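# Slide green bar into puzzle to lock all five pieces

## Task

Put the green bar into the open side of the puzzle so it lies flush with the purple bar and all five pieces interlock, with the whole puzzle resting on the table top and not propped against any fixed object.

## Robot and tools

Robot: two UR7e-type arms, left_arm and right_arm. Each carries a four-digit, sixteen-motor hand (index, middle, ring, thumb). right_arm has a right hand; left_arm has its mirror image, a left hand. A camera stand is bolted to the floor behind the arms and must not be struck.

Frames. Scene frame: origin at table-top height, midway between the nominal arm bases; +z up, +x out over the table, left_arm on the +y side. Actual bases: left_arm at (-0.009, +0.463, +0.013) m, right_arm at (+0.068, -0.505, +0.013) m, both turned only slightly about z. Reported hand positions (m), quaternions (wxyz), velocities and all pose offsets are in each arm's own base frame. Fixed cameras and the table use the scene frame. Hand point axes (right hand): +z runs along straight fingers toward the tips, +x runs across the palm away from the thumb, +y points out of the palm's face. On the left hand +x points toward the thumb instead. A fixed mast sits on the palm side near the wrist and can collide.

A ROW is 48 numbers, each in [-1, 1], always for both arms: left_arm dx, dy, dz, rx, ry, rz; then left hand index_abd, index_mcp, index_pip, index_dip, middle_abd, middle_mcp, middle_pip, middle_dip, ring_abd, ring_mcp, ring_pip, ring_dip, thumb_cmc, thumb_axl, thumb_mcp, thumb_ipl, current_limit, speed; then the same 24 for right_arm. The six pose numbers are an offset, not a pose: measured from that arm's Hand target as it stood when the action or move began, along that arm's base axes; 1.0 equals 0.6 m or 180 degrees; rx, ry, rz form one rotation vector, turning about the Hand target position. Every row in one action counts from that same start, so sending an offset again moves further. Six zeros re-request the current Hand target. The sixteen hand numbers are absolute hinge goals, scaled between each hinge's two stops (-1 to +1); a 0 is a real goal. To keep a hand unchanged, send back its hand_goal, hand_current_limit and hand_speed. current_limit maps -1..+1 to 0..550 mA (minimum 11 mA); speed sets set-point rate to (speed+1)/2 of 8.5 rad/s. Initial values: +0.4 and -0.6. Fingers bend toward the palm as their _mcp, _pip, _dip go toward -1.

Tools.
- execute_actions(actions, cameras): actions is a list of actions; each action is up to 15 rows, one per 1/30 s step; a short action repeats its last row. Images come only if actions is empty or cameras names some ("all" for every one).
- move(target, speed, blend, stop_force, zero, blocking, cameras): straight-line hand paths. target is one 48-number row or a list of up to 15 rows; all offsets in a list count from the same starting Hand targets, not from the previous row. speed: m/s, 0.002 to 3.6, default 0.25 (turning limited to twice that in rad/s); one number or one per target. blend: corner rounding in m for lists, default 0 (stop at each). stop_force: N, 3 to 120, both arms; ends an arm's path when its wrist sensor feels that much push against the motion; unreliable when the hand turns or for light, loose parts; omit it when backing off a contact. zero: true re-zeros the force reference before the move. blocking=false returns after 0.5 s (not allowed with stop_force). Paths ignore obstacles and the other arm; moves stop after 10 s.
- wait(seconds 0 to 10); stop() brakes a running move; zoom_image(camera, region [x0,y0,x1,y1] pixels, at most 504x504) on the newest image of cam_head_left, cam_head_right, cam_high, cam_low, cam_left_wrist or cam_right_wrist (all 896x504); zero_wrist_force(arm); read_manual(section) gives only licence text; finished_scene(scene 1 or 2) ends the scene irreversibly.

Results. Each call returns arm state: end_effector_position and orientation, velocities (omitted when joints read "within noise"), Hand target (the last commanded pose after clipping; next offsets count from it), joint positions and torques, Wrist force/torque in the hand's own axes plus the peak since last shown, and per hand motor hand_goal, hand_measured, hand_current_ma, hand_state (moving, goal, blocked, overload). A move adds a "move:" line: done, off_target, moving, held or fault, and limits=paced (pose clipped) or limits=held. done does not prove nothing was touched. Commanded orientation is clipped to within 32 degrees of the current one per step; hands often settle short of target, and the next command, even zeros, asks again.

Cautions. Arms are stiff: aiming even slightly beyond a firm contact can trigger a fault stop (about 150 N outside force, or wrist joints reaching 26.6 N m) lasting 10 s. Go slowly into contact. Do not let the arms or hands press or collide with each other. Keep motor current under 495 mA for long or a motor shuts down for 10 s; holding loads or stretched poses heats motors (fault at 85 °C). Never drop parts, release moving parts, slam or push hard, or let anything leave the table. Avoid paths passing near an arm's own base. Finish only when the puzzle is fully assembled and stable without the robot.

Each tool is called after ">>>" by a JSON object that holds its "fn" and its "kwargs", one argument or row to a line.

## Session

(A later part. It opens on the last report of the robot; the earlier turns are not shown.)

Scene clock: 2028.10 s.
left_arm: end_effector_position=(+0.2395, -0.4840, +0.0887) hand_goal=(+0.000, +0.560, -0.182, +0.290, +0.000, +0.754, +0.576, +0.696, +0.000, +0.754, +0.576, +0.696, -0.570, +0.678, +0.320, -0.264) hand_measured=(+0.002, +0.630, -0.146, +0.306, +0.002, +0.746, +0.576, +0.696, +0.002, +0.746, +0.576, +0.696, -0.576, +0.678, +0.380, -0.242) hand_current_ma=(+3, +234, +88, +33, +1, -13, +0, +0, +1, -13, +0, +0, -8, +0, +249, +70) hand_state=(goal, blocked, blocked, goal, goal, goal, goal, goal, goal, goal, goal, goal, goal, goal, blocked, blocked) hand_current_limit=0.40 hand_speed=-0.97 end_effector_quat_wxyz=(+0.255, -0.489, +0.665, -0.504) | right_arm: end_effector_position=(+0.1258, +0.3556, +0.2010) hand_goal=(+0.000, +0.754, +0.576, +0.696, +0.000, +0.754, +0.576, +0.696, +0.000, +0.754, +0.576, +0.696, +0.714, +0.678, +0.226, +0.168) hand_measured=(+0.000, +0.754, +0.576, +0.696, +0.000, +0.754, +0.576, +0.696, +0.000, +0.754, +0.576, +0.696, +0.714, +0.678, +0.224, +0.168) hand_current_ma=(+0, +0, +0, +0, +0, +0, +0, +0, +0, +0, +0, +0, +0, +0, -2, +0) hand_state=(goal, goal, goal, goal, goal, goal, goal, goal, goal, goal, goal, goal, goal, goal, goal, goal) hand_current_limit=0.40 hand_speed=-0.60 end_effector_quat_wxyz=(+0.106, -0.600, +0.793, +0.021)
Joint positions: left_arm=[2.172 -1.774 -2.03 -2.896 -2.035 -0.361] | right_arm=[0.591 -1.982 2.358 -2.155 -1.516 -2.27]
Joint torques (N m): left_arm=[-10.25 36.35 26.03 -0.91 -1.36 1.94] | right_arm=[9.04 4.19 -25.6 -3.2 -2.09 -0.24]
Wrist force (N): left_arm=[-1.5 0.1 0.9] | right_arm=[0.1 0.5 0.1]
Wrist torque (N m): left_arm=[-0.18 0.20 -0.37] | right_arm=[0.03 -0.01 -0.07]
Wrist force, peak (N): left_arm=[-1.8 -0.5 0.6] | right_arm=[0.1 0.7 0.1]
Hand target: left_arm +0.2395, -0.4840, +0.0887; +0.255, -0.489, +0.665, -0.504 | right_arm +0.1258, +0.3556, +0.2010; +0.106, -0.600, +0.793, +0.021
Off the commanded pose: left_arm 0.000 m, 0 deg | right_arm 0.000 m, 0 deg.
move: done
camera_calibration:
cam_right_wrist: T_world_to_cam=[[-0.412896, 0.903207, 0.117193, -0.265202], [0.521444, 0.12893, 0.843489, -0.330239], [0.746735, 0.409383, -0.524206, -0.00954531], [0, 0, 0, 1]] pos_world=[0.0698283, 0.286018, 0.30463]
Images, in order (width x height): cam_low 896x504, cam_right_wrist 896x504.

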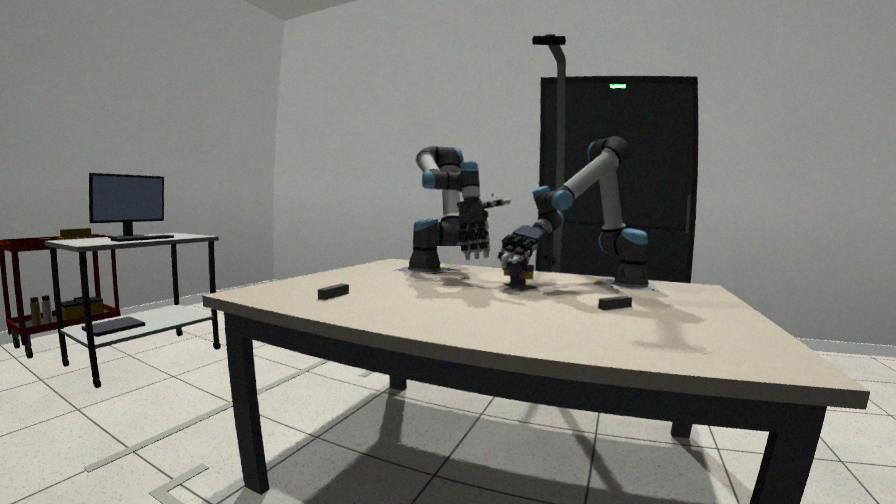

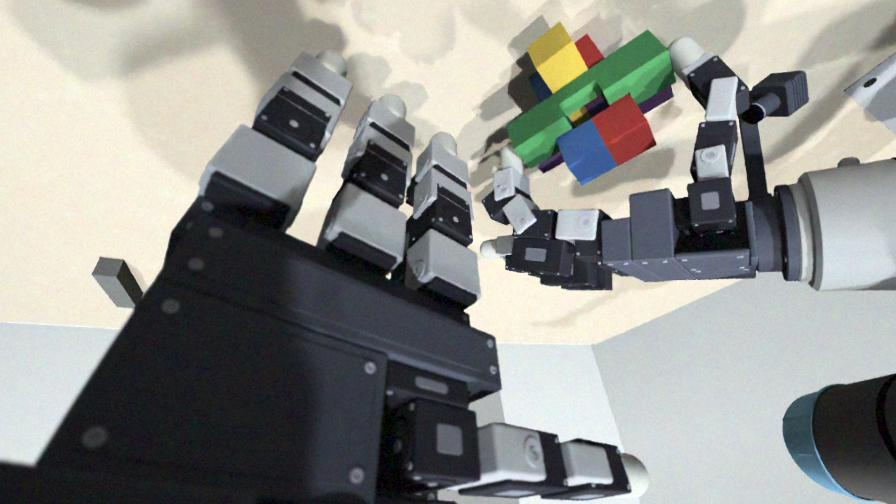

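>>> {"fn": "move", "kwargs": {
  "target": [0.00115,0.00222,0,0,0,0, 0,0.56,-0.182,0.29,0,0.754,0.576,0.696,0,0.754,0.576,0.696,-0.571,0.678,0.32,-0.265,0.4,-0.97, 0,0,0,0,0,0, 0,0.754,0.576,0.696,0,0.754,0.576,0.696,0,0.754,0.576,0.696,0.714,0.678,0.226,0.168,0.4,-0.6],
  "speed": 0.006,
  "cameras": ["cam_right_wrist"]
}}

>>> {"fn": "zoom_image", "kwargs": {
  "camera": "cam_right_wrist",
  "region": [540, 110, 600, 170]
}}

>>> {"fn": "zoom_image", "kwargs": {
  "camera": "cam_right_wrist",
  "region": [600, 60, 660, 120]
}}

>>> {"fn": "zoom_image", "kwargs": {
  "camera": "cam_right_wrist",
  "region": [535, 45, 595, 105]
}}

>>> {"fn": "zoom_image", "kwargs": {
  "camera": "cam_right_wrist",
  "region": [555, 155, 595, 195]
}}

>>> {"fn": "zoom_image", "kwargs": {
  "camera": "cam_right_wrist",
  "region": [625, 110, 665, 150]
}}

Scene clock: 2045.67 s.
left_arm: end_effector_position=(+0.2401, -0.4827, +0.0887) hand_goal=(+0.000, +0.560, -0.182, +0.290, +0.000, +0.754, +0.576, +0.696, +0.000, +0.754, +0.576, +0.696, -0.570, +0.678, +0.320, -0.264) hand_measured=(+0.002, +0.630, -0.146, +0.306, +0.002, +0.746, +0.576, +0.696, +0.002, +0.746, +0.576, +0.696, -0.576, +0.678, +0.380, -0.242) hand_current_ma=(+3, +234, +88, +33, +1, -13, +0, +0, +1, -13, +0, +0, -8, +0, +249, +70) hand_state=(goal, blocked, blocked, goal, goal, goal, goal, goal, goal, goal, goal, goal, goal, goal, blocked, blocked) hand_current_limit=0.40 hand_speed=-0.97 end_effector_quat_wxyz=(+0.255, -0.489, +0.665, -0.504) | right_arm: end_effector_position=(+0.1258, +0.3556, +0.2010) hand_goal=(+0.000, +0.754, +0.576, +0.696, +0.000, +0.754, +0.576, +0.696, +0.000, +0.754, +0.576, +0.696, +0.714, +0.678, +0.226, +0.168) hand_measured=(+0.000, +0.754, +0.576, +0.696, +0.000, +0.754, +0.576, +0.696, +0.000, +0.754, +0.576, +0.696, +0.714, +0.678, +0.224, +0.168) hand_current_ma=(+0, +0, +0, +0, +0, +0, +0, +0, +0, +0, +0, +0, +0, +0, -2, +0) hand_state=(goal, goal, goal, goal, goal, goal, goal, goal, goal, goal, goal, goal, goal, goal, goal, goal) hand_current_limit=0.40 hand_speed=-0.60 end_effector_quat_wxyz=(+0.106, -0.600, +0.793, +0.021)
Joint positions: left_arm=[2.176 -1.771 -2.033 -2.895 -2.032 -0.359] | right_arm=[0.591 -1.982 2.358 -2.155 -1.516 -2.27]
Joint torques (N m): left_arm=[8.38 35.76 9.82 2.29 1.16 1.92] | right_arm=[7.48 4.51 -25.05 -3.22 -1.85 -0.03]
Wrist force (N): left_arm=[-1.3 -0.2 0.9] | right_arm=[0.0 0.3 0.0]
Wrist torque (N m): left_arm=[-0.14 0.19 -0.39] | right_arm=[0.03 0.01 -0.09]
Wrist force, peak (N): left_arm=[-1.5 -0.1 1.4] | right_arm=[0.6 0.4 0.1]
Hand target: left_arm +0.2402, -0.4827, +0.0887; +0.255, -0.489, +0.665, -0.504 | right_arm +0.1258, +0.3556, +0.2010; +0.106, -0.600, +0.793, +0.021
Off the commanded pose: left_arm 0.000 m, 0 deg | right_arm 0.000 m, 0 deg.
move: done
camera_calibration:
cam_right_wrist: T_world_to_cam=[[-0.412896, 0.903207, 0.117193, -0.265202], [0.521444, 0.12893, 0.843489, -0.330239], [0.746735, 0.409383, -0.524206, -0.00954531], [0, 0, 0, 1]] pos_world=[0.0698283, 0.286018, 0.30463]
Images, in order (width x height): cam_right_wrist 896x504.

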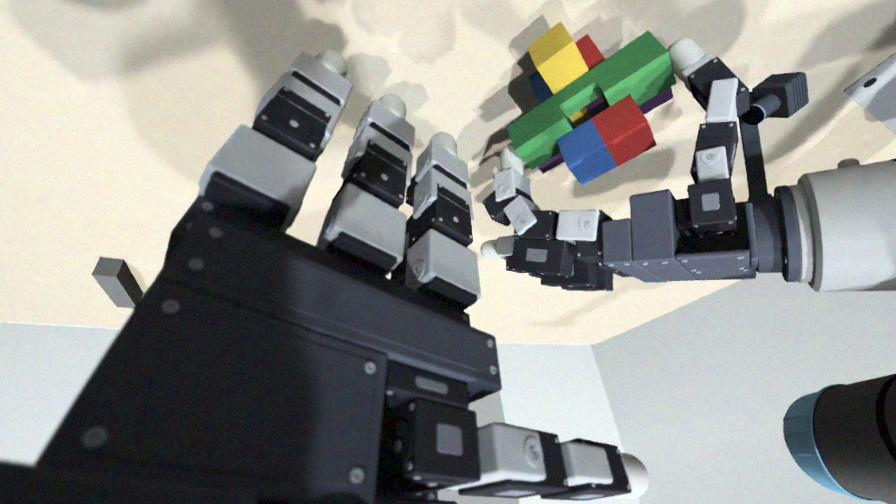

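Scaled by 8.400 from the camera's 896x504 image, which has a finer 1280x720 frame.

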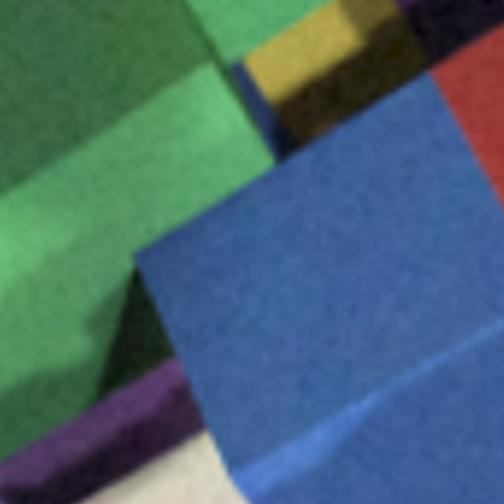

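Scaled by 8.400 from the camera's 896x504 image, which has a finer 1280x720 frame.

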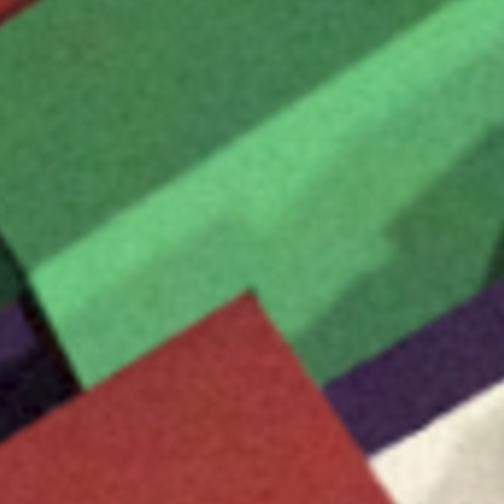

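Scaled by 8.400 from the camera's 896x504 image, which has a finer 1280x720 frame.

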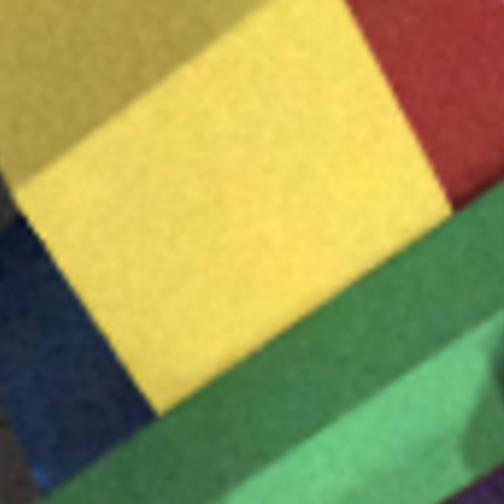

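Scaled by 12.600 from the camera's 896x504 image, which has a finer 1280x720 frame.

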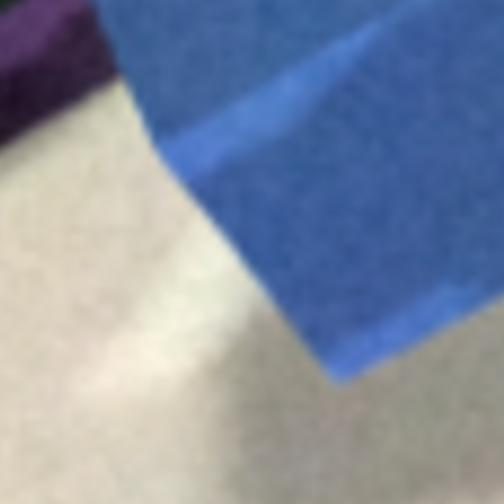

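Scaled by 12.600 from the camera's 896x504 image, which has a finer 1280x720 frame.

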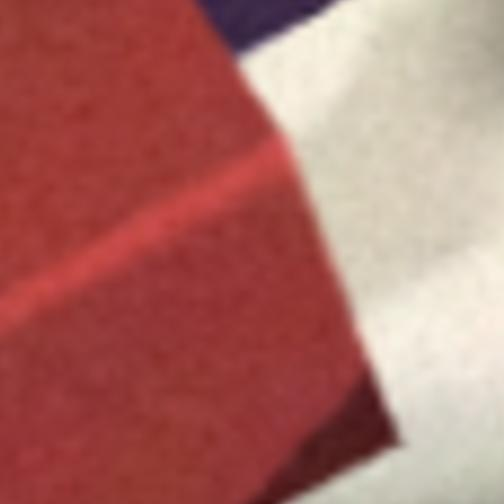

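>>> {"fn": "zoom_image", "kwargs": {
  "camera": "cam_right_wrist",
  "region": [550, 120, 580, 150]
}}

>>> {"fn": "zoom_image", "kwargs": {
  "camera": "cam_right_wrist",
  "region": [600, 80, 640, 120]
}}

Scaled by 16.800 from the camera's 896x504 image, which has a finer 1280x720 frame.

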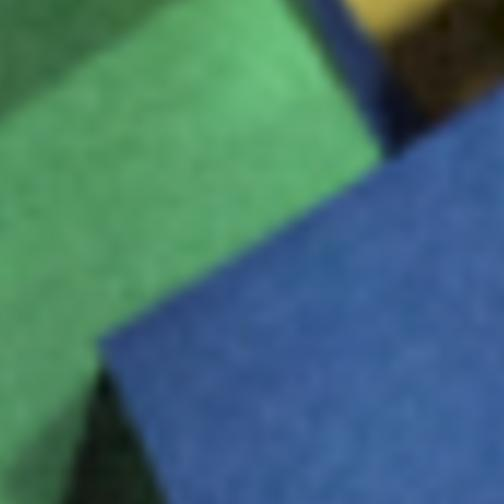

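Scaled by 12.600 from the camera's 896x504 image, which has a finer 1280x720 frame.

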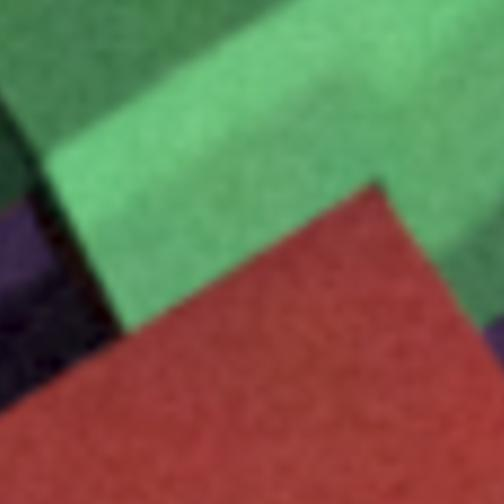

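>>> {"fn": "move", "kwargs": {
  "target": [0.00061,0.00118,0,0,0,0, 0,0.56,-0.182,0.29,0,0.754,0.576,0.696,0,0.754,0.576,0.696,-0.571,0.678,0.32,-0.265,0.4,-0.97, 0,0,0,0,0,0, 0,0.754,0.576,0.696,0,0.754,0.576,0.696,0,0.754,0.576,0.696,0.714,0.678,0.226,0.168,0.4,-0.6],
  "speed": 0.006,
  "cameras": ["cam_right_wrist"]
}}

>>> {"fn": "zoom_image", "kwargs": {
  "camera": "cam_right_wrist",
  "region": [550, 120, 580, 150]
}}

>>> {"fn": "zoom_image", "kwargs": {
  "camera": "cam_right_wrist",
  "region": [600, 80, 640, 120]
}}

>>> {"fn": "zoom_image", "kwargs": {
  "camera": "cam_right_wrist",
  "region": [535, 45, 595, 105]
}}

>>> {"fn": "zoom_image", "kwargs": {
  "camera": "cam_right_wrist",
  "region": [555, 155, 595, 195]
}}

>>> {"fn": "zoom_image", "kwargs": {
  "camera": "cam_right_wrist",
  "region": [625, 110, 665, 150]
}}

Scene clock: 2107.13 s.
left_arm: end_effector_position=(+0.2405, -0.4820, +0.0887) hand_goal=(+0.000, +0.560, -0.182, +0.290, +0.000, +0.754, +0.576, +0.696, +0.000, +0.754, +0.576, +0.696, -0.570, +0.678, +0.320, -0.264) hand_measured=(+0.002, +0.630, -0.146, +0.306, +0.002, +0.746, +0.576, +0.696, +0.002, +0.746, +0.576, +0.696, -0.576, +0.678, +0.380, -0.242) hand_current_ma=(+3, +234, +88, +33, +1, -13, +0, +0, +1, -13, +0, +0, -8, +0, +249, +70) hand_state=(goal, blocked, blocked, goal, goal, goal, goal, goal, goal, goal, goal, goal, goal, goal, blocked, blocked) hand_current_limit=0.40 hand_speed=-0.97 end_effector_quat_wxyz=(+0.255, -0.489, +0.665, -0.504) | right_arm: end_effector_position=(+0.1258, +0.3556, +0.2010) hand_goal=(+0.000, +0.754, +0.576, +0.696, +0.000, +0.754, +0.576, +0.696, +0.000, +0.754, +0.576, +0.696, +0.714, +0.678, +0.226, +0.168) hand_measured=(+0.000, +0.754, +0.576, +0.696, +0.000, +0.754, +0.576, +0.696, +0.000, +0.754, +0.576, +0.696, +0.714, +0.678, +0.224, +0.168) hand_current_ma=(+0, +0, +0, +0, +0, +0, +0, +0, +0, +0, +0, +0, +0, +0, -2, +0) hand_state=(goal, goal, goal, goal, goal, goal, goal, goal, goal, goal, goal, goal, goal, goal, goal, goal) hand_current_limit=0.40 hand_speed=-0.60 end_effector_quat_wxyz=(+0.106, -0.600, +0.793, +0.021)
Joint positions: left_arm=[2.178 -1.77 -2.035 -2.894 -2.03 -0.358] | right_arm=[0.591 -1.982 2.358 -2.155 -1.516 -2.27]
Joint torques (N m): left_arm=[9.61 35.29 10.44 2.17 1.01 1.98] | right_arm=[7.82 5.14 -25.87 -3.12 -2.18 -0.23]
Wrist force (N): left_arm=[-1.0 -0.2 1.2] | right_arm=[-0.2 0.5 0.1]
Wrist torque (N m): left_arm=[-0.16 0.19 -0.38] | right_arm=[0.05 0.02 -0.10]
Wrist force, peak (N): left_arm=[-1.5 -0.3 1.3] | right_arm=[0.0 0.8 0.0]
Hand target: left_arm +0.2405, -0.4820, +0.0887; +0.255, -0.489, +0.665, -0.504 | right_arm +0.1258, +0.3556, +0.2010; +0.106, -0.600, +0.793, +0.021
Off the commanded pose: left_arm 0.000 m, 0 deg | right_arm 0.000 m, 0 deg.
move: done
camera_calibration:
cam_right_wrist: T_world_to_cam=[[-0.412896, 0.903207, 0.117193, -0.265202], [0.521444, 0.12893, 0.843489, -0.330239], [0.746735, 0.409383, -0.524206, -0.00954531], [0, 0, 0, 1]] pos_world=[0.0698283, 0.286018, 0.30463]
Images, in order (width x height): cam_right_wrist 896x504.

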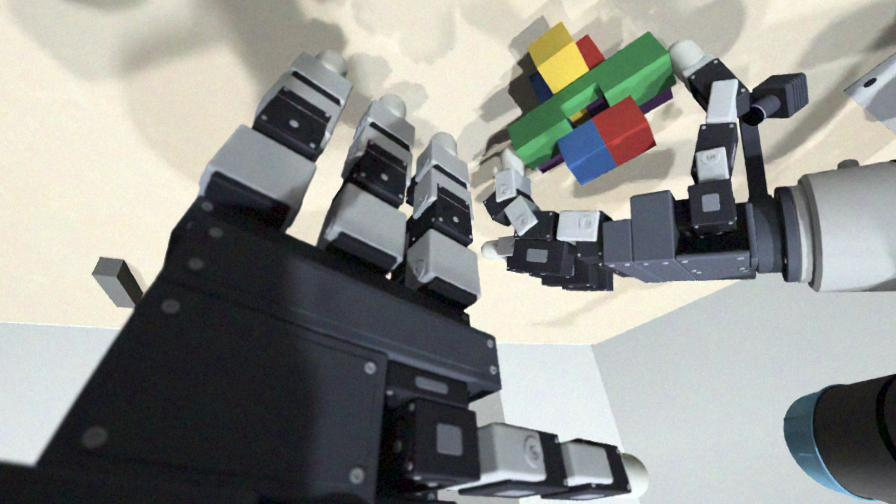

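Scaled by 16.800 from the camera's 896x504 image, which has a finer 1280x720 frame.

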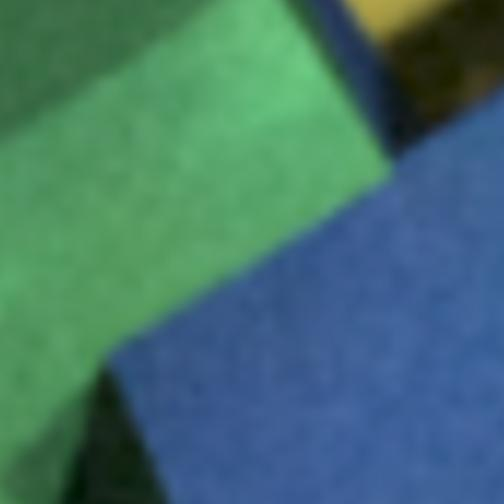

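Scaled by 12.600 from the camera's 896x504 image, which has a finer 1280x720 frame.

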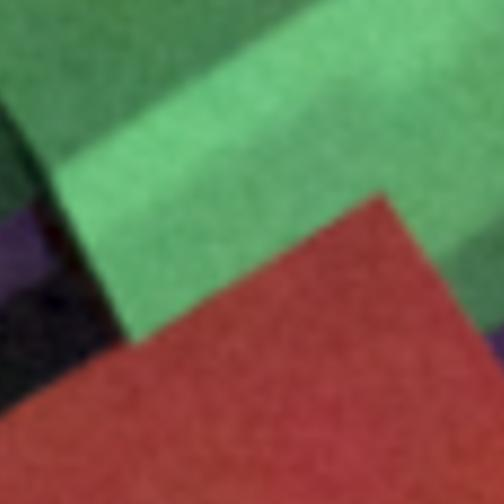

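Scaled by 8.400 from the camera's 896x504 image, which has a finer 1280x720 frame.

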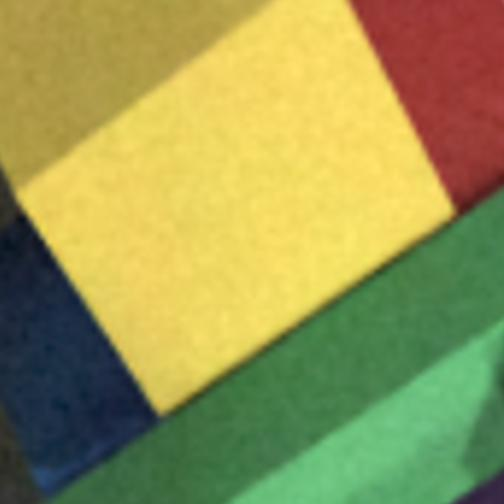

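Scaled by 12.600 from the camera's 896x504 image, which has a finer 1280x720 frame.

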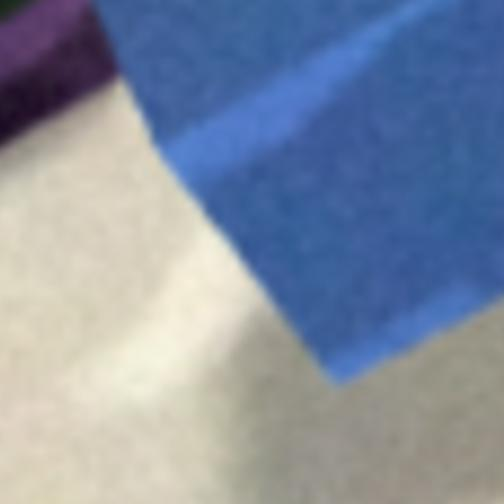

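Scaled by 12.600 from the camera's 896x504 image, which has a finer 1280x720 frame.

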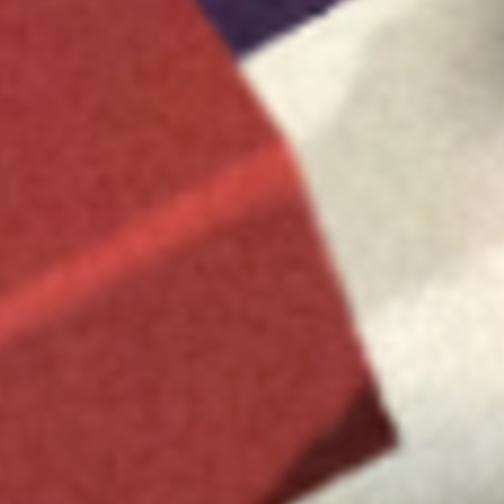

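>>> {"fn": "move", "kwargs": {
  "target": [0.00061,0.00118,0,0,0,0, 0,0.56,-0.182,0.29,0,0.754,0.576,0.696,0,0.754,0.576,0.696,-0.571,0.678,0.32,-0.265,0.4,-0.97, 0,0,0,0,0,0, 0,0.754,0.576,0.696,0,0.754,0.576,0.696,0,0.754,0.576,0.696,0.714,0.678,0.226,0.168,0.4,-0.6],
  "speed": 0.006,
  "cameras": ["cam_right_wrist"]
}}

>>> {"fn": "zoom_image", "kwargs": {
  "camera": "cam_right_wrist",
  "region": [550, 120, 580, 150]
}}

>>> {"fn": "zoom_image", "kwargs": {
  "camera": "cam_right_wrist",
  "region": [600, 80, 640, 120]
}}

>>> {"fn": "zoom_image", "kwargs": {
  "camera": "cam_right_wrist",
  "region": [535, 45, 595, 105]
}}

>>> {"fn": "zoom_image", "kwargs": {
  "camera": "cam_right_wrist",
  "region": [555, 155, 595, 195]
}}

>>> {"fn": "zoom_image", "kwargs": {
  "camera": "cam_right_wrist",
  "region": [625, 110, 665, 150]
}}

Scene clock: 2113.53 s.
left_arm: end_effector_position=(+0.2409, -0.4813, +0.0887) hand_goal=(+0.000, +0.560, -0.182, +0.290, +0.000, +0.754, +0.576, +0.696, +0.000, +0.754, +0.576, +0.696, -0.570, +0.678, +0.320, -0.264) hand_measured=(+0.002, +0.630, -0.146, +0.306, +0.002, +0.746, +0.576, +0.696, +0.002, +0.746, +0.576, +0.696, -0.576, +0.678, +0.380, -0.242) hand_current_ma=(+3, +234, +88, +33, +1, -13, +0, +0, +1, -13, +0, +0, -8, +0, +249, +70) hand_state=(goal, blocked, blocked, goal, goal, goal, goal, goal, goal, goal, goal, goal, goal, goal, blocked, blocked) hand_current_limit=0.40 hand_speed=-0.97 end_effector_quat_wxyz=(+0.255, -0.489, +0.665, -0.504) | right_arm: end_effector_position=(+0.1258, +0.3556, +0.2010) hand_goal=(+0.000, +0.754, +0.576, +0.696, +0.000, +0.754, +0.576, +0.696, +0.000, +0.754, +0.576, +0.696, +0.714, +0.678, +0.226, +0.168) hand_measured=(+0.000, +0.754, +0.576, +0.696, +0.000, +0.754, +0.576, +0.696, +0.000, +0.754, +0.576, +0.696, +0.714, +0.678, +0.224, +0.168) hand_current_ma=(+0, +0, +0, +0, +0, +0, +0, +0, +0, +0, +0, +0, +0, +0, -2, +0) hand_state=(goal, goal, goal, goal, goal, goal, goal, goal, goal, goal, goal, goal, goal, goal, goal, goal) hand_current_limit=0.40 hand_speed=-0.60 end_effector_quat_wxyz=(+0.106, -0.600, +0.793, +0.021)
Joint positions: left_arm=[2.18 -1.769 -2.036 -2.893 -2.028 -0.357] | right_arm=[0.591 -1.982 2.358 -2.155 -1.516 -2.27]
Joint torques (N m): left_arm=[9.34 35.05 10.44 2.12 0.97 2.08] | right_arm=[8.66 3.18 -26.81 -3.17 -2.04 -0.38]
Wrist force (N): left_arm=[-0.6 -0.1 1.3] | right_arm=[0.3 0.4 0.2]
Wrist torque (N m): left_arm=[-0.14 0.15 -0.36] | right_arm=[0.03 -0.05 -0.06]
Wrist force, peak (N): left_arm=[-1.2 -0.3 1.4] | right_arm=[0.2 0.7 0.3]
Hand target: left_arm +0.2409, -0.4813, +0.0887; +0.255, -0.489, +0.665, -0.504 | right_arm +0.1258, +0.3556, +0.2010; +0.106, -0.600, +0.793, +0.021
Off the commanded pose: left_arm 0.000 m, 0 deg | right_arm 0.000 m, 0 deg.
move: done
camera_calibration:
cam_right_wrist: T_world_to_cam=[[-0.412896, 0.903207, 0.117193, -0.265202], [0.521444, 0.12893, 0.843489, -0.330239], [0.746735, 0.409383, -0.524206, -0.00954531], [0, 0, 0, 1]] pos_world=[0.0698283, 0.286018, 0.30463]
Images, in order (width x height): cam_right_wrist 896x504.

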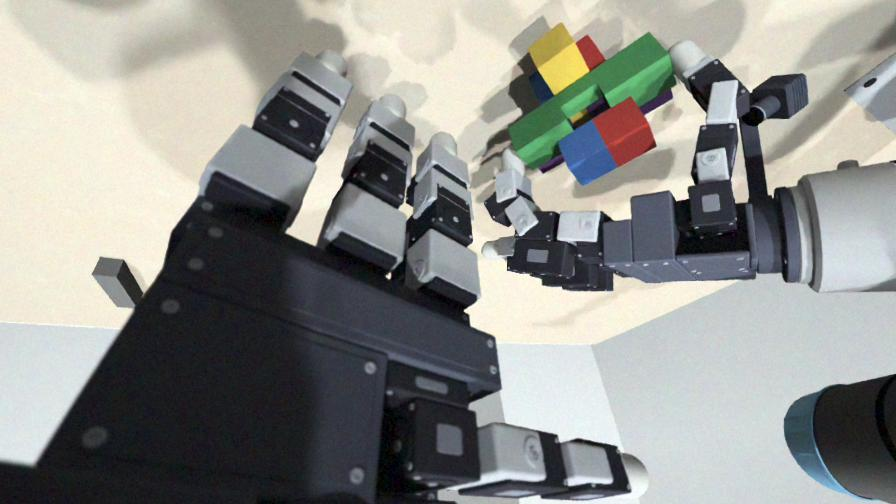

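Scaled by 16.800 from the camera's 896x504 image, which has a finer 1280x720 frame.

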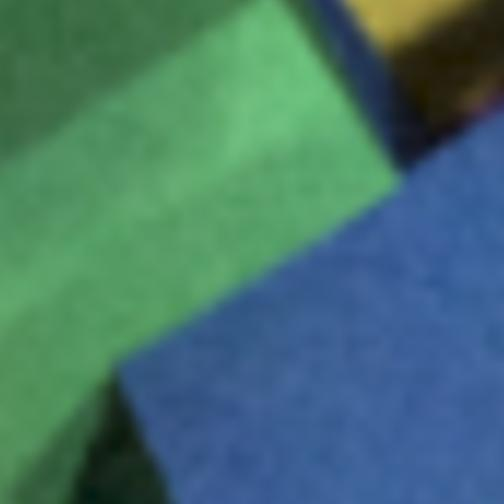

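Scaled by 12.600 from the camera's 896x504 image, which has a finer 1280x720 frame.

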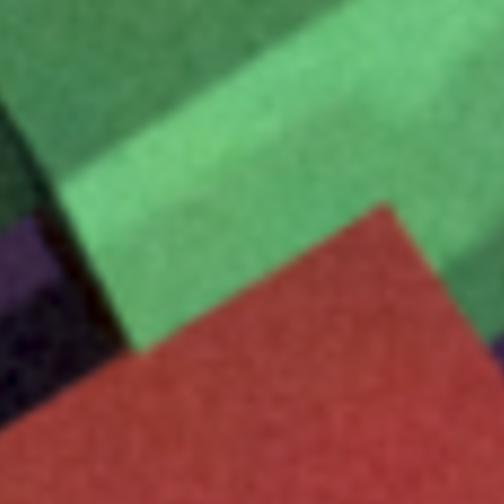

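Scaled by 8.400 from the camera's 896x504 image, which has a finer 1280x720 frame.

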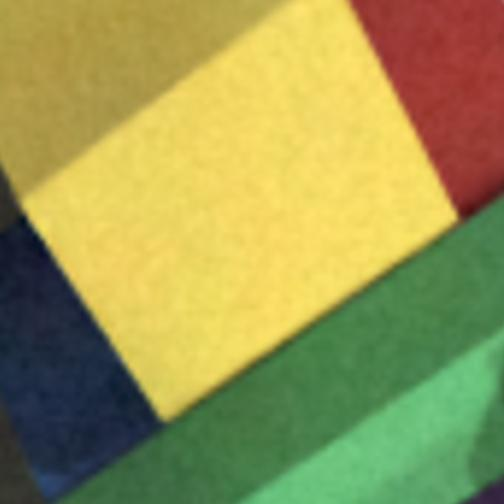

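Scaled by 12.600 from the camera's 896x504 image, which has a finer 1280x720 frame.

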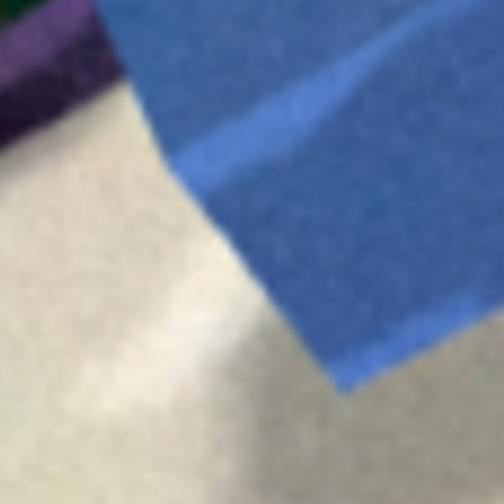

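Scaled by 12.600 from the camera's 896x504 image, which has a finer 1280x720 frame.

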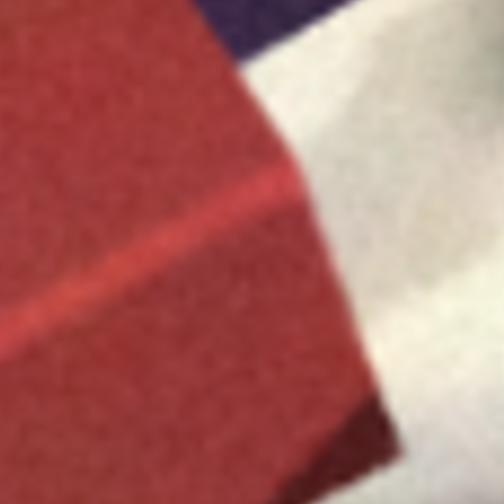

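>>> {"fn": "move", "kwargs": {
  "target": [0,0,-0.0033,0,0,0, 0,0.56,-0.182,0.29,0,0.754,0.576,0.696,0,0.754,0.576,0.696,-0.571,0.678,0.32,-0.265,0.4,-0.97, 0,0,0,0,0,0, 0,0.754,0.576,0.696,0,0.754,0.576,0.696,0,0.754,0.576,0.696,0.714,0.678,0.226,0.168,0.4,-0.6],
  "speed": 0.005,
  "stop_force": 3,
  "cameras": ["cam_right_wrist"]
}}

>>> {"fn": "zoom_image", "kwargs": {
  "camera": "cam_right_wrist",
  "region": [550, 120, 580, 150]
}}

>>> {"fn": "zoom_image", "kwargs": {
  "camera": "cam_right_wrist",
  "region": [600, 80, 640, 120]
}}

>>> {"fn": "zoom_image", "kwargs": {
  "camera": "cam_right_wrist",
  "region": [535, 45, 595, 105]
}}

>>> {"fn": "zoom_image", "kwargs": {
  "camera": "cam_right_wrist",
  "region": [500, 95, 560, 155]
}}

>>> {"fn": "zoom_image", "kwargs": {
  "camera": "cam_right_wrist",
  "region": [625, 15, 685, 75]
}}

Scene clock: 2124.20 s.
left_arm: end_effector_position=(+0.2409, -0.4813, +0.0867) hand_goal=(+0.000, +0.560, -0.182, +0.290, +0.000, +0.754, +0.576, +0.696, +0.000, +0.754, +0.576, +0.696, -0.570, +0.678, +0.320, -0.264) hand_measured=(+0.002, +0.630, -0.146, +0.306, +0.002, +0.746, +0.576, +0.696, +0.002, +0.746, +0.576, +0.696, -0.576, +0.678, +0.380, -0.242) hand_current_ma=(+3, +234, +88, +33, +1, -13, +0, +0, +1, -13, +0, +0, -7, +0, +249, +70) hand_state=(goal, blocked, blocked, goal, goal, goal, goal, goal, goal, goal, goal, goal, goal, goal, blocked, blocked) hand_current_limit=0.40 hand_speed=-0.97 end_effector_quat_wxyz=(+0.255, -0.489, +0.665, -0.504) | right_arm: end_effector_position=(+0.1258, +0.3556, +0.2010) hand_goal=(+0.000, +0.754, +0.576, +0.696, +0.000, +0.754, +0.576, +0.696, +0.000, +0.754, +0.576, +0.696, +0.714, +0.678, +0.226, +0.168) hand_measured=(+0.000, +0.754, +0.576, +0.696, +0.000, +0.754, +0.576, +0.696, +0.000, +0.754, +0.576, +0.696, +0.714, +0.678, +0.224, +0.168) hand_current_ma=(+0, +0, +0, +0, +0, +0, +0, +0, +0, +0, +0, +0, +0, +0, -2, +0) hand_state=(goal, goal, goal, goal, goal, goal, goal, goal, goal, goal, goal, goal, goal, goal, goal, goal) hand_current_limit=0.40 hand_speed=-0.60 end_effector_quat_wxyz=(+0.106, -0.600, +0.793, +0.021)
Joint positions: left_arm=[2.18 -1.772 -2.039 -2.888 -2.028 -0.357] | right_arm=[0.591 -1.982 2.358 -2.155 -1.516 -2.27]
Joint torques (N m): left_arm=[8.92 16.48 9.35 2.09 1.03 1.9] | right_arm=[7.86 4.08 -25.19 -2.81 -2.03 -0.44]
Wrist force (N): left_arm=[-0.7 -0.2 1.0] | right_arm=[0.2 0.5 0.1]
Wrist torque (N m): left_arm=[-0.13 0.18 -0.38] | right_arm=[0.04 -0.03 -0.07]
Wrist force, peak (N): left_arm=[-1.0 0.0 1.5] | right_arm=[-0.1 0.8 0.0]
Hand target: left_arm +0.2409, -0.4813, +0.0867; +0.255, -0.489, +0.665, -0.504 | right_arm +0.1258, +0.3556, +0.2010; +0.106, -0.600, +0.793, +0.021
Off the commanded pose: left_arm 0.000 m, 0 deg | right_arm 0.000 m, 0 deg.
move: done
camera_calibration:
cam_right_wrist: T_world_to_cam=[[-0.412896, 0.903207, 0.117193, -0.265202], [0.521444, 0.12893, 0.843489, -0.330239], [0.746735, 0.409383, -0.524206, -0.00954531], [0, 0, 0, 1]] pos_world=[0.0698283, 0.286018, 0.30463]
Images, in order (width x height): cam_right_wrist 896x504.

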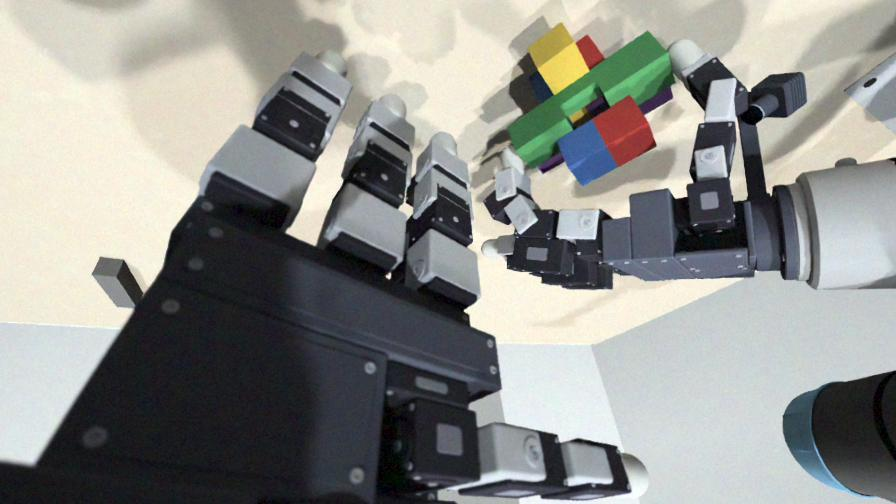

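Scaled by 16.800 from the camera's 896x504 image, which has a finer 1280x720 frame.

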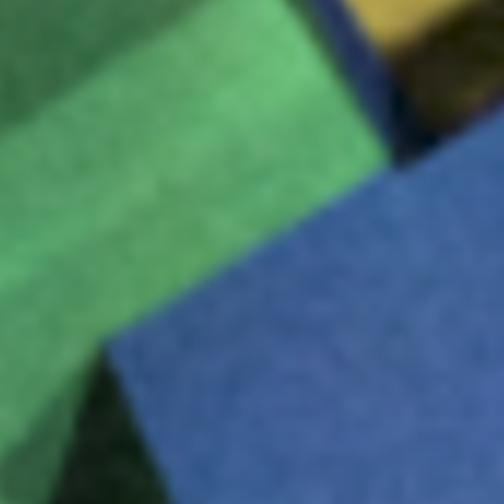

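Scaled by 12.600 from the camera's 896x504 image, which has a finer 1280x720 frame.

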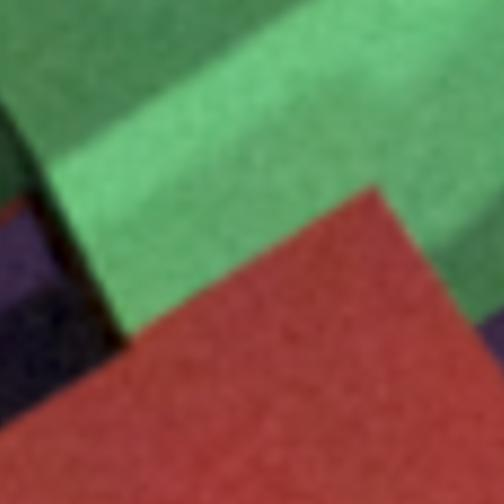

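Scaled by 8.400 from the camera's 896x504 image, which has a finer 1280x720 frame.

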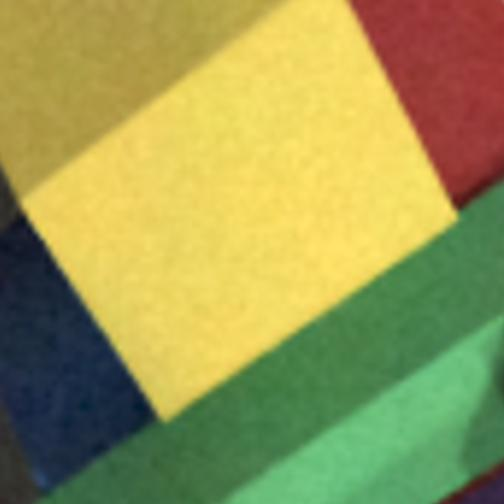

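Scaled by 8.400 from the camera's 896x504 image, which has a finer 1280x720 frame.

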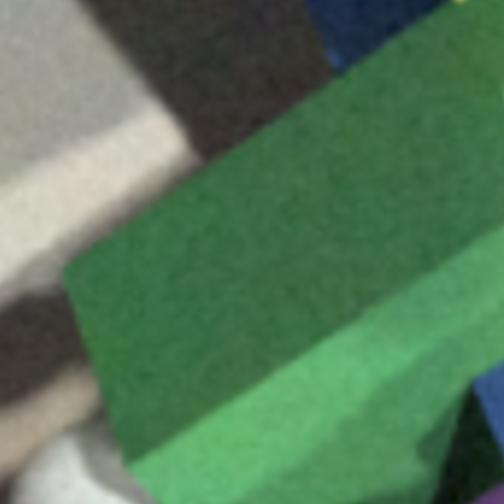

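Scaled by 8.400 from the camera's 896x504 image, which has a finer 1280x720 frame.

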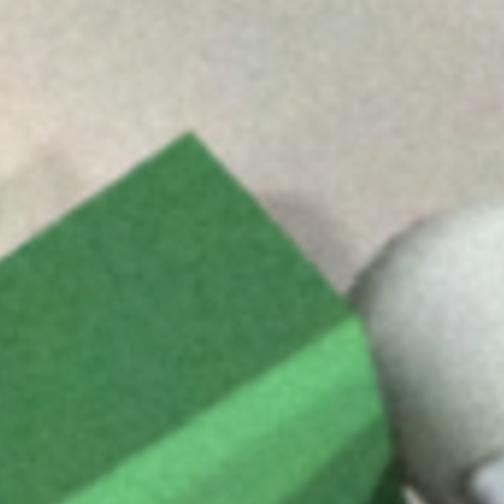

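>>> {"fn": "move", "kwargs": {
  "target": [0,0,-0.0025,0,0,0, 0,0.56,-0.182,0.29,0,0.754,0.576,0.696,0,0.754,0.576,0.696,-0.571,0.678,0.32,-0.265,0.4,-0.97, 0,0,0,0,0,0, 0,0.754,0.576,0.696,0,0.754,0.576,0.696,0,0.754,0.576,0.696,0.714,0.678,0.226,0.168,0.4,-0.6],
  "speed": 0.005,
  "stop_force": 3,
  "cameras": ["cam_right_wrist"]
}}

>>> {"fn": "zoom_image", "kwargs": {
  "camera": "cam_right_wrist",
  "region": [600, 80, 640, 120]
}}

>>> {"fn": "zoom_image", "kwargs": {
  "camera": "cam_right_wrist",
  "region": [535, 45, 595, 105]
}}

>>> {"fn": "zoom_image", "kwargs": {
  "camera": "cam_right_wrist",
  "region": [500, 95, 560, 155]
}}

>>> {"fn": "zoom_image", "kwargs": {
  "camera": "cam_right_wrist",
  "region": [625, 15, 685, 75]
}}

Scene clock: 2130.63 s.
left_arm: end_effector_position=(+0.2409, -0.4813, +0.0852) hand_goal=(+0.000, +0.560, -0.182, +0.290, +0.000, +0.754, +0.576, +0.696, +0.000, +0.754, +0.576, +0.696, -0.570, +0.678, +0.320, -0.264) hand_measured=(+0.002, +0.630, -0.146, +0.306, +0.002, +0.746, +0.576, +0.696, +0.002, +0.746, +0.576, +0.696, -0.574, +0.678, +0.380, -0.242) hand_current_ma=(+3, +234, +88, +33, +1, -13, +0, +0, +1, -13, +0, +0, -5, +0, +249, +70) hand_state=(goal, blocked, blocked, goal, goal, goal, goal, goal, goal, goal, goal, goal, goal, goal, blocked, blocked) hand_current_limit=0.40 hand_speed=-0.97 end_effector_quat_wxyz=(+0.255, -0.489, +0.665, -0.504) | right_arm: end_effector_position=(+0.1258, +0.3556, +0.2010) hand_goal=(+0.000, +0.754, +0.576, +0.696, +0.000, +0.754, +0.576, +0.696, +0.000, +0.754, +0.576, +0.696, +0.714, +0.678, +0.226, +0.168) hand_measured=(+0.000, +0.754, +0.576, +0.696, +0.000, +0.754, +0.576, +0.696, +0.000, +0.754, +0.576, +0.696, +0.714, +0.678, +0.224, +0.168) hand_current_ma=(+0, +0, +0, +0, +0, +0, +0, +0, +0, +0, +0, +0, +0, +0, -2, +0) hand_state=(goal, goal, goal, goal, goal, goal, goal, goal, goal, goal, goal, goal, goal, goal, goal, goal) hand_current_limit=0.40 hand_speed=-0.60 end_effector_quat_wxyz=(+0.106, -0.600, +0.793, +0.021)
Joint positions: left_arm=[2.18 -1.774 -2.04 -2.884 -2.028 -0.357] | right_arm=[0.591 -1.982 2.358 -2.155 -1.516 -2.27]
Joint torques (N m): left_arm=[9.09 16.09 9.79 1.98 0.89 1.94] | right_arm=[8.39 4.63 -26.33 -2.78 -1.85 -0.54]
Wrist force (N): left_arm=[-0.8 -0.2 0.8] | right_arm=[0.1 0.4 0.1]
Wrist torque (N m): left_arm=[-0.09 0.20 -0.40] | right_arm=[0.03 -0.03 -0.08]
Wrist force, peak (N): left_arm=[-0.9 -0.3 1.6] | right_arm=[-0.2 0.8 0.2]
Hand target: left_arm +0.2409, -0.4813, +0.0852; +0.255, -0.489, +0.665, -0.504 | right_arm +0.1258, +0.3556, +0.2010; +0.106, -0.600, +0.793, +0.021
Off the commanded pose: left_arm 0.000 m, 0 deg | right_arm 0.000 m, 0 deg.
move: done
camera_calibration:
cam_right_wrist: T_world_to_cam=[[-0.412896, 0.903207, 0.117193, -0.265202], [0.521444, 0.12893, 0.843489, -0.330239], [0.746735, 0.409383, -0.524206, -0.00954531], [0, 0, 0, 1]] pos_world=[0.0698283, 0.286018, 0.30463]
Images, in order (width x height): cam_right_wrist 896x504.

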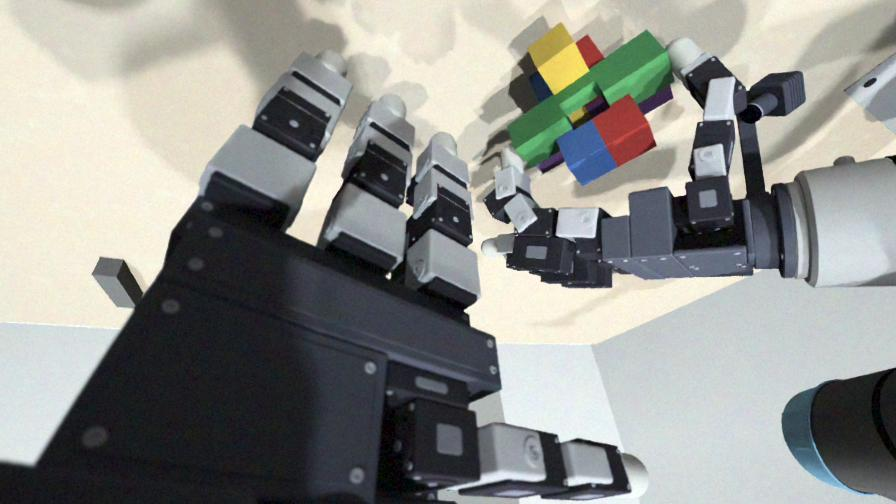

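Scaled by 12.600 from the camera's 896x504 image, which has a finer 1280x720 frame.

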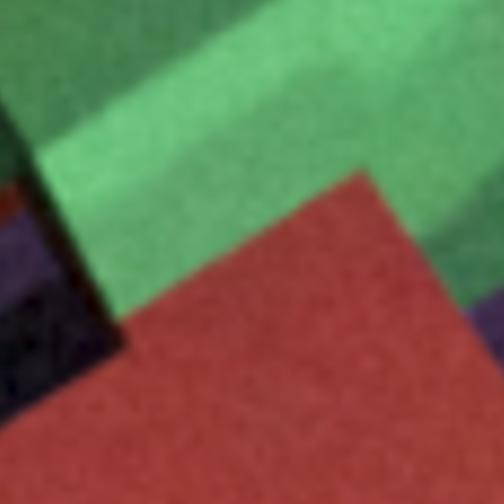

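Scaled by 8.400 from the camera's 896x504 image, which has a finer 1280x720 frame.

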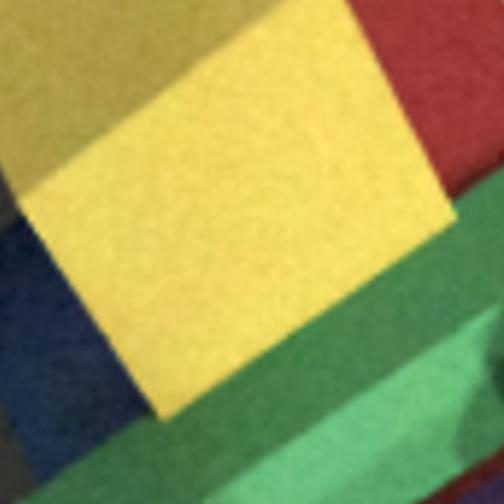

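Scaled by 8.400 from the camera's 896x504 image, which has a finer 1280x720 frame.

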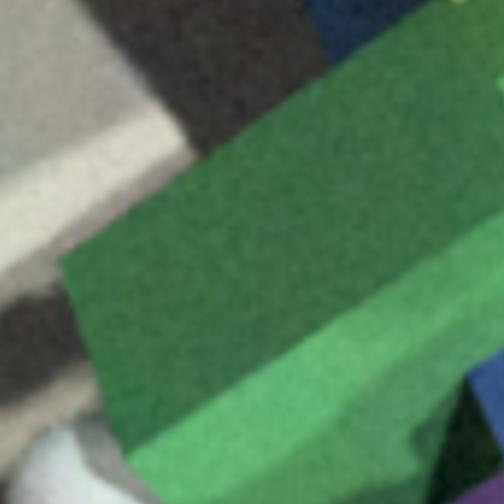

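Scaled by 8.400 from the camera's 896x504 image, which has a finer 1280x720 frame.

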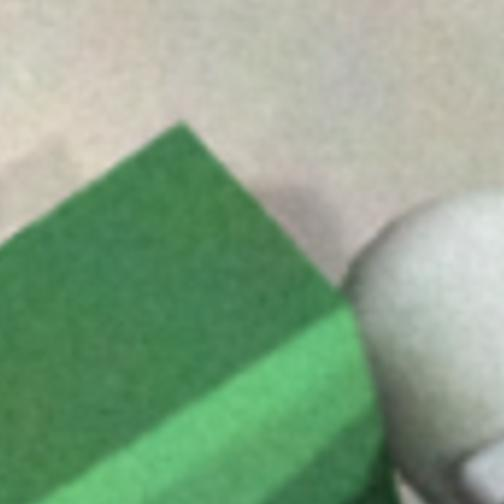

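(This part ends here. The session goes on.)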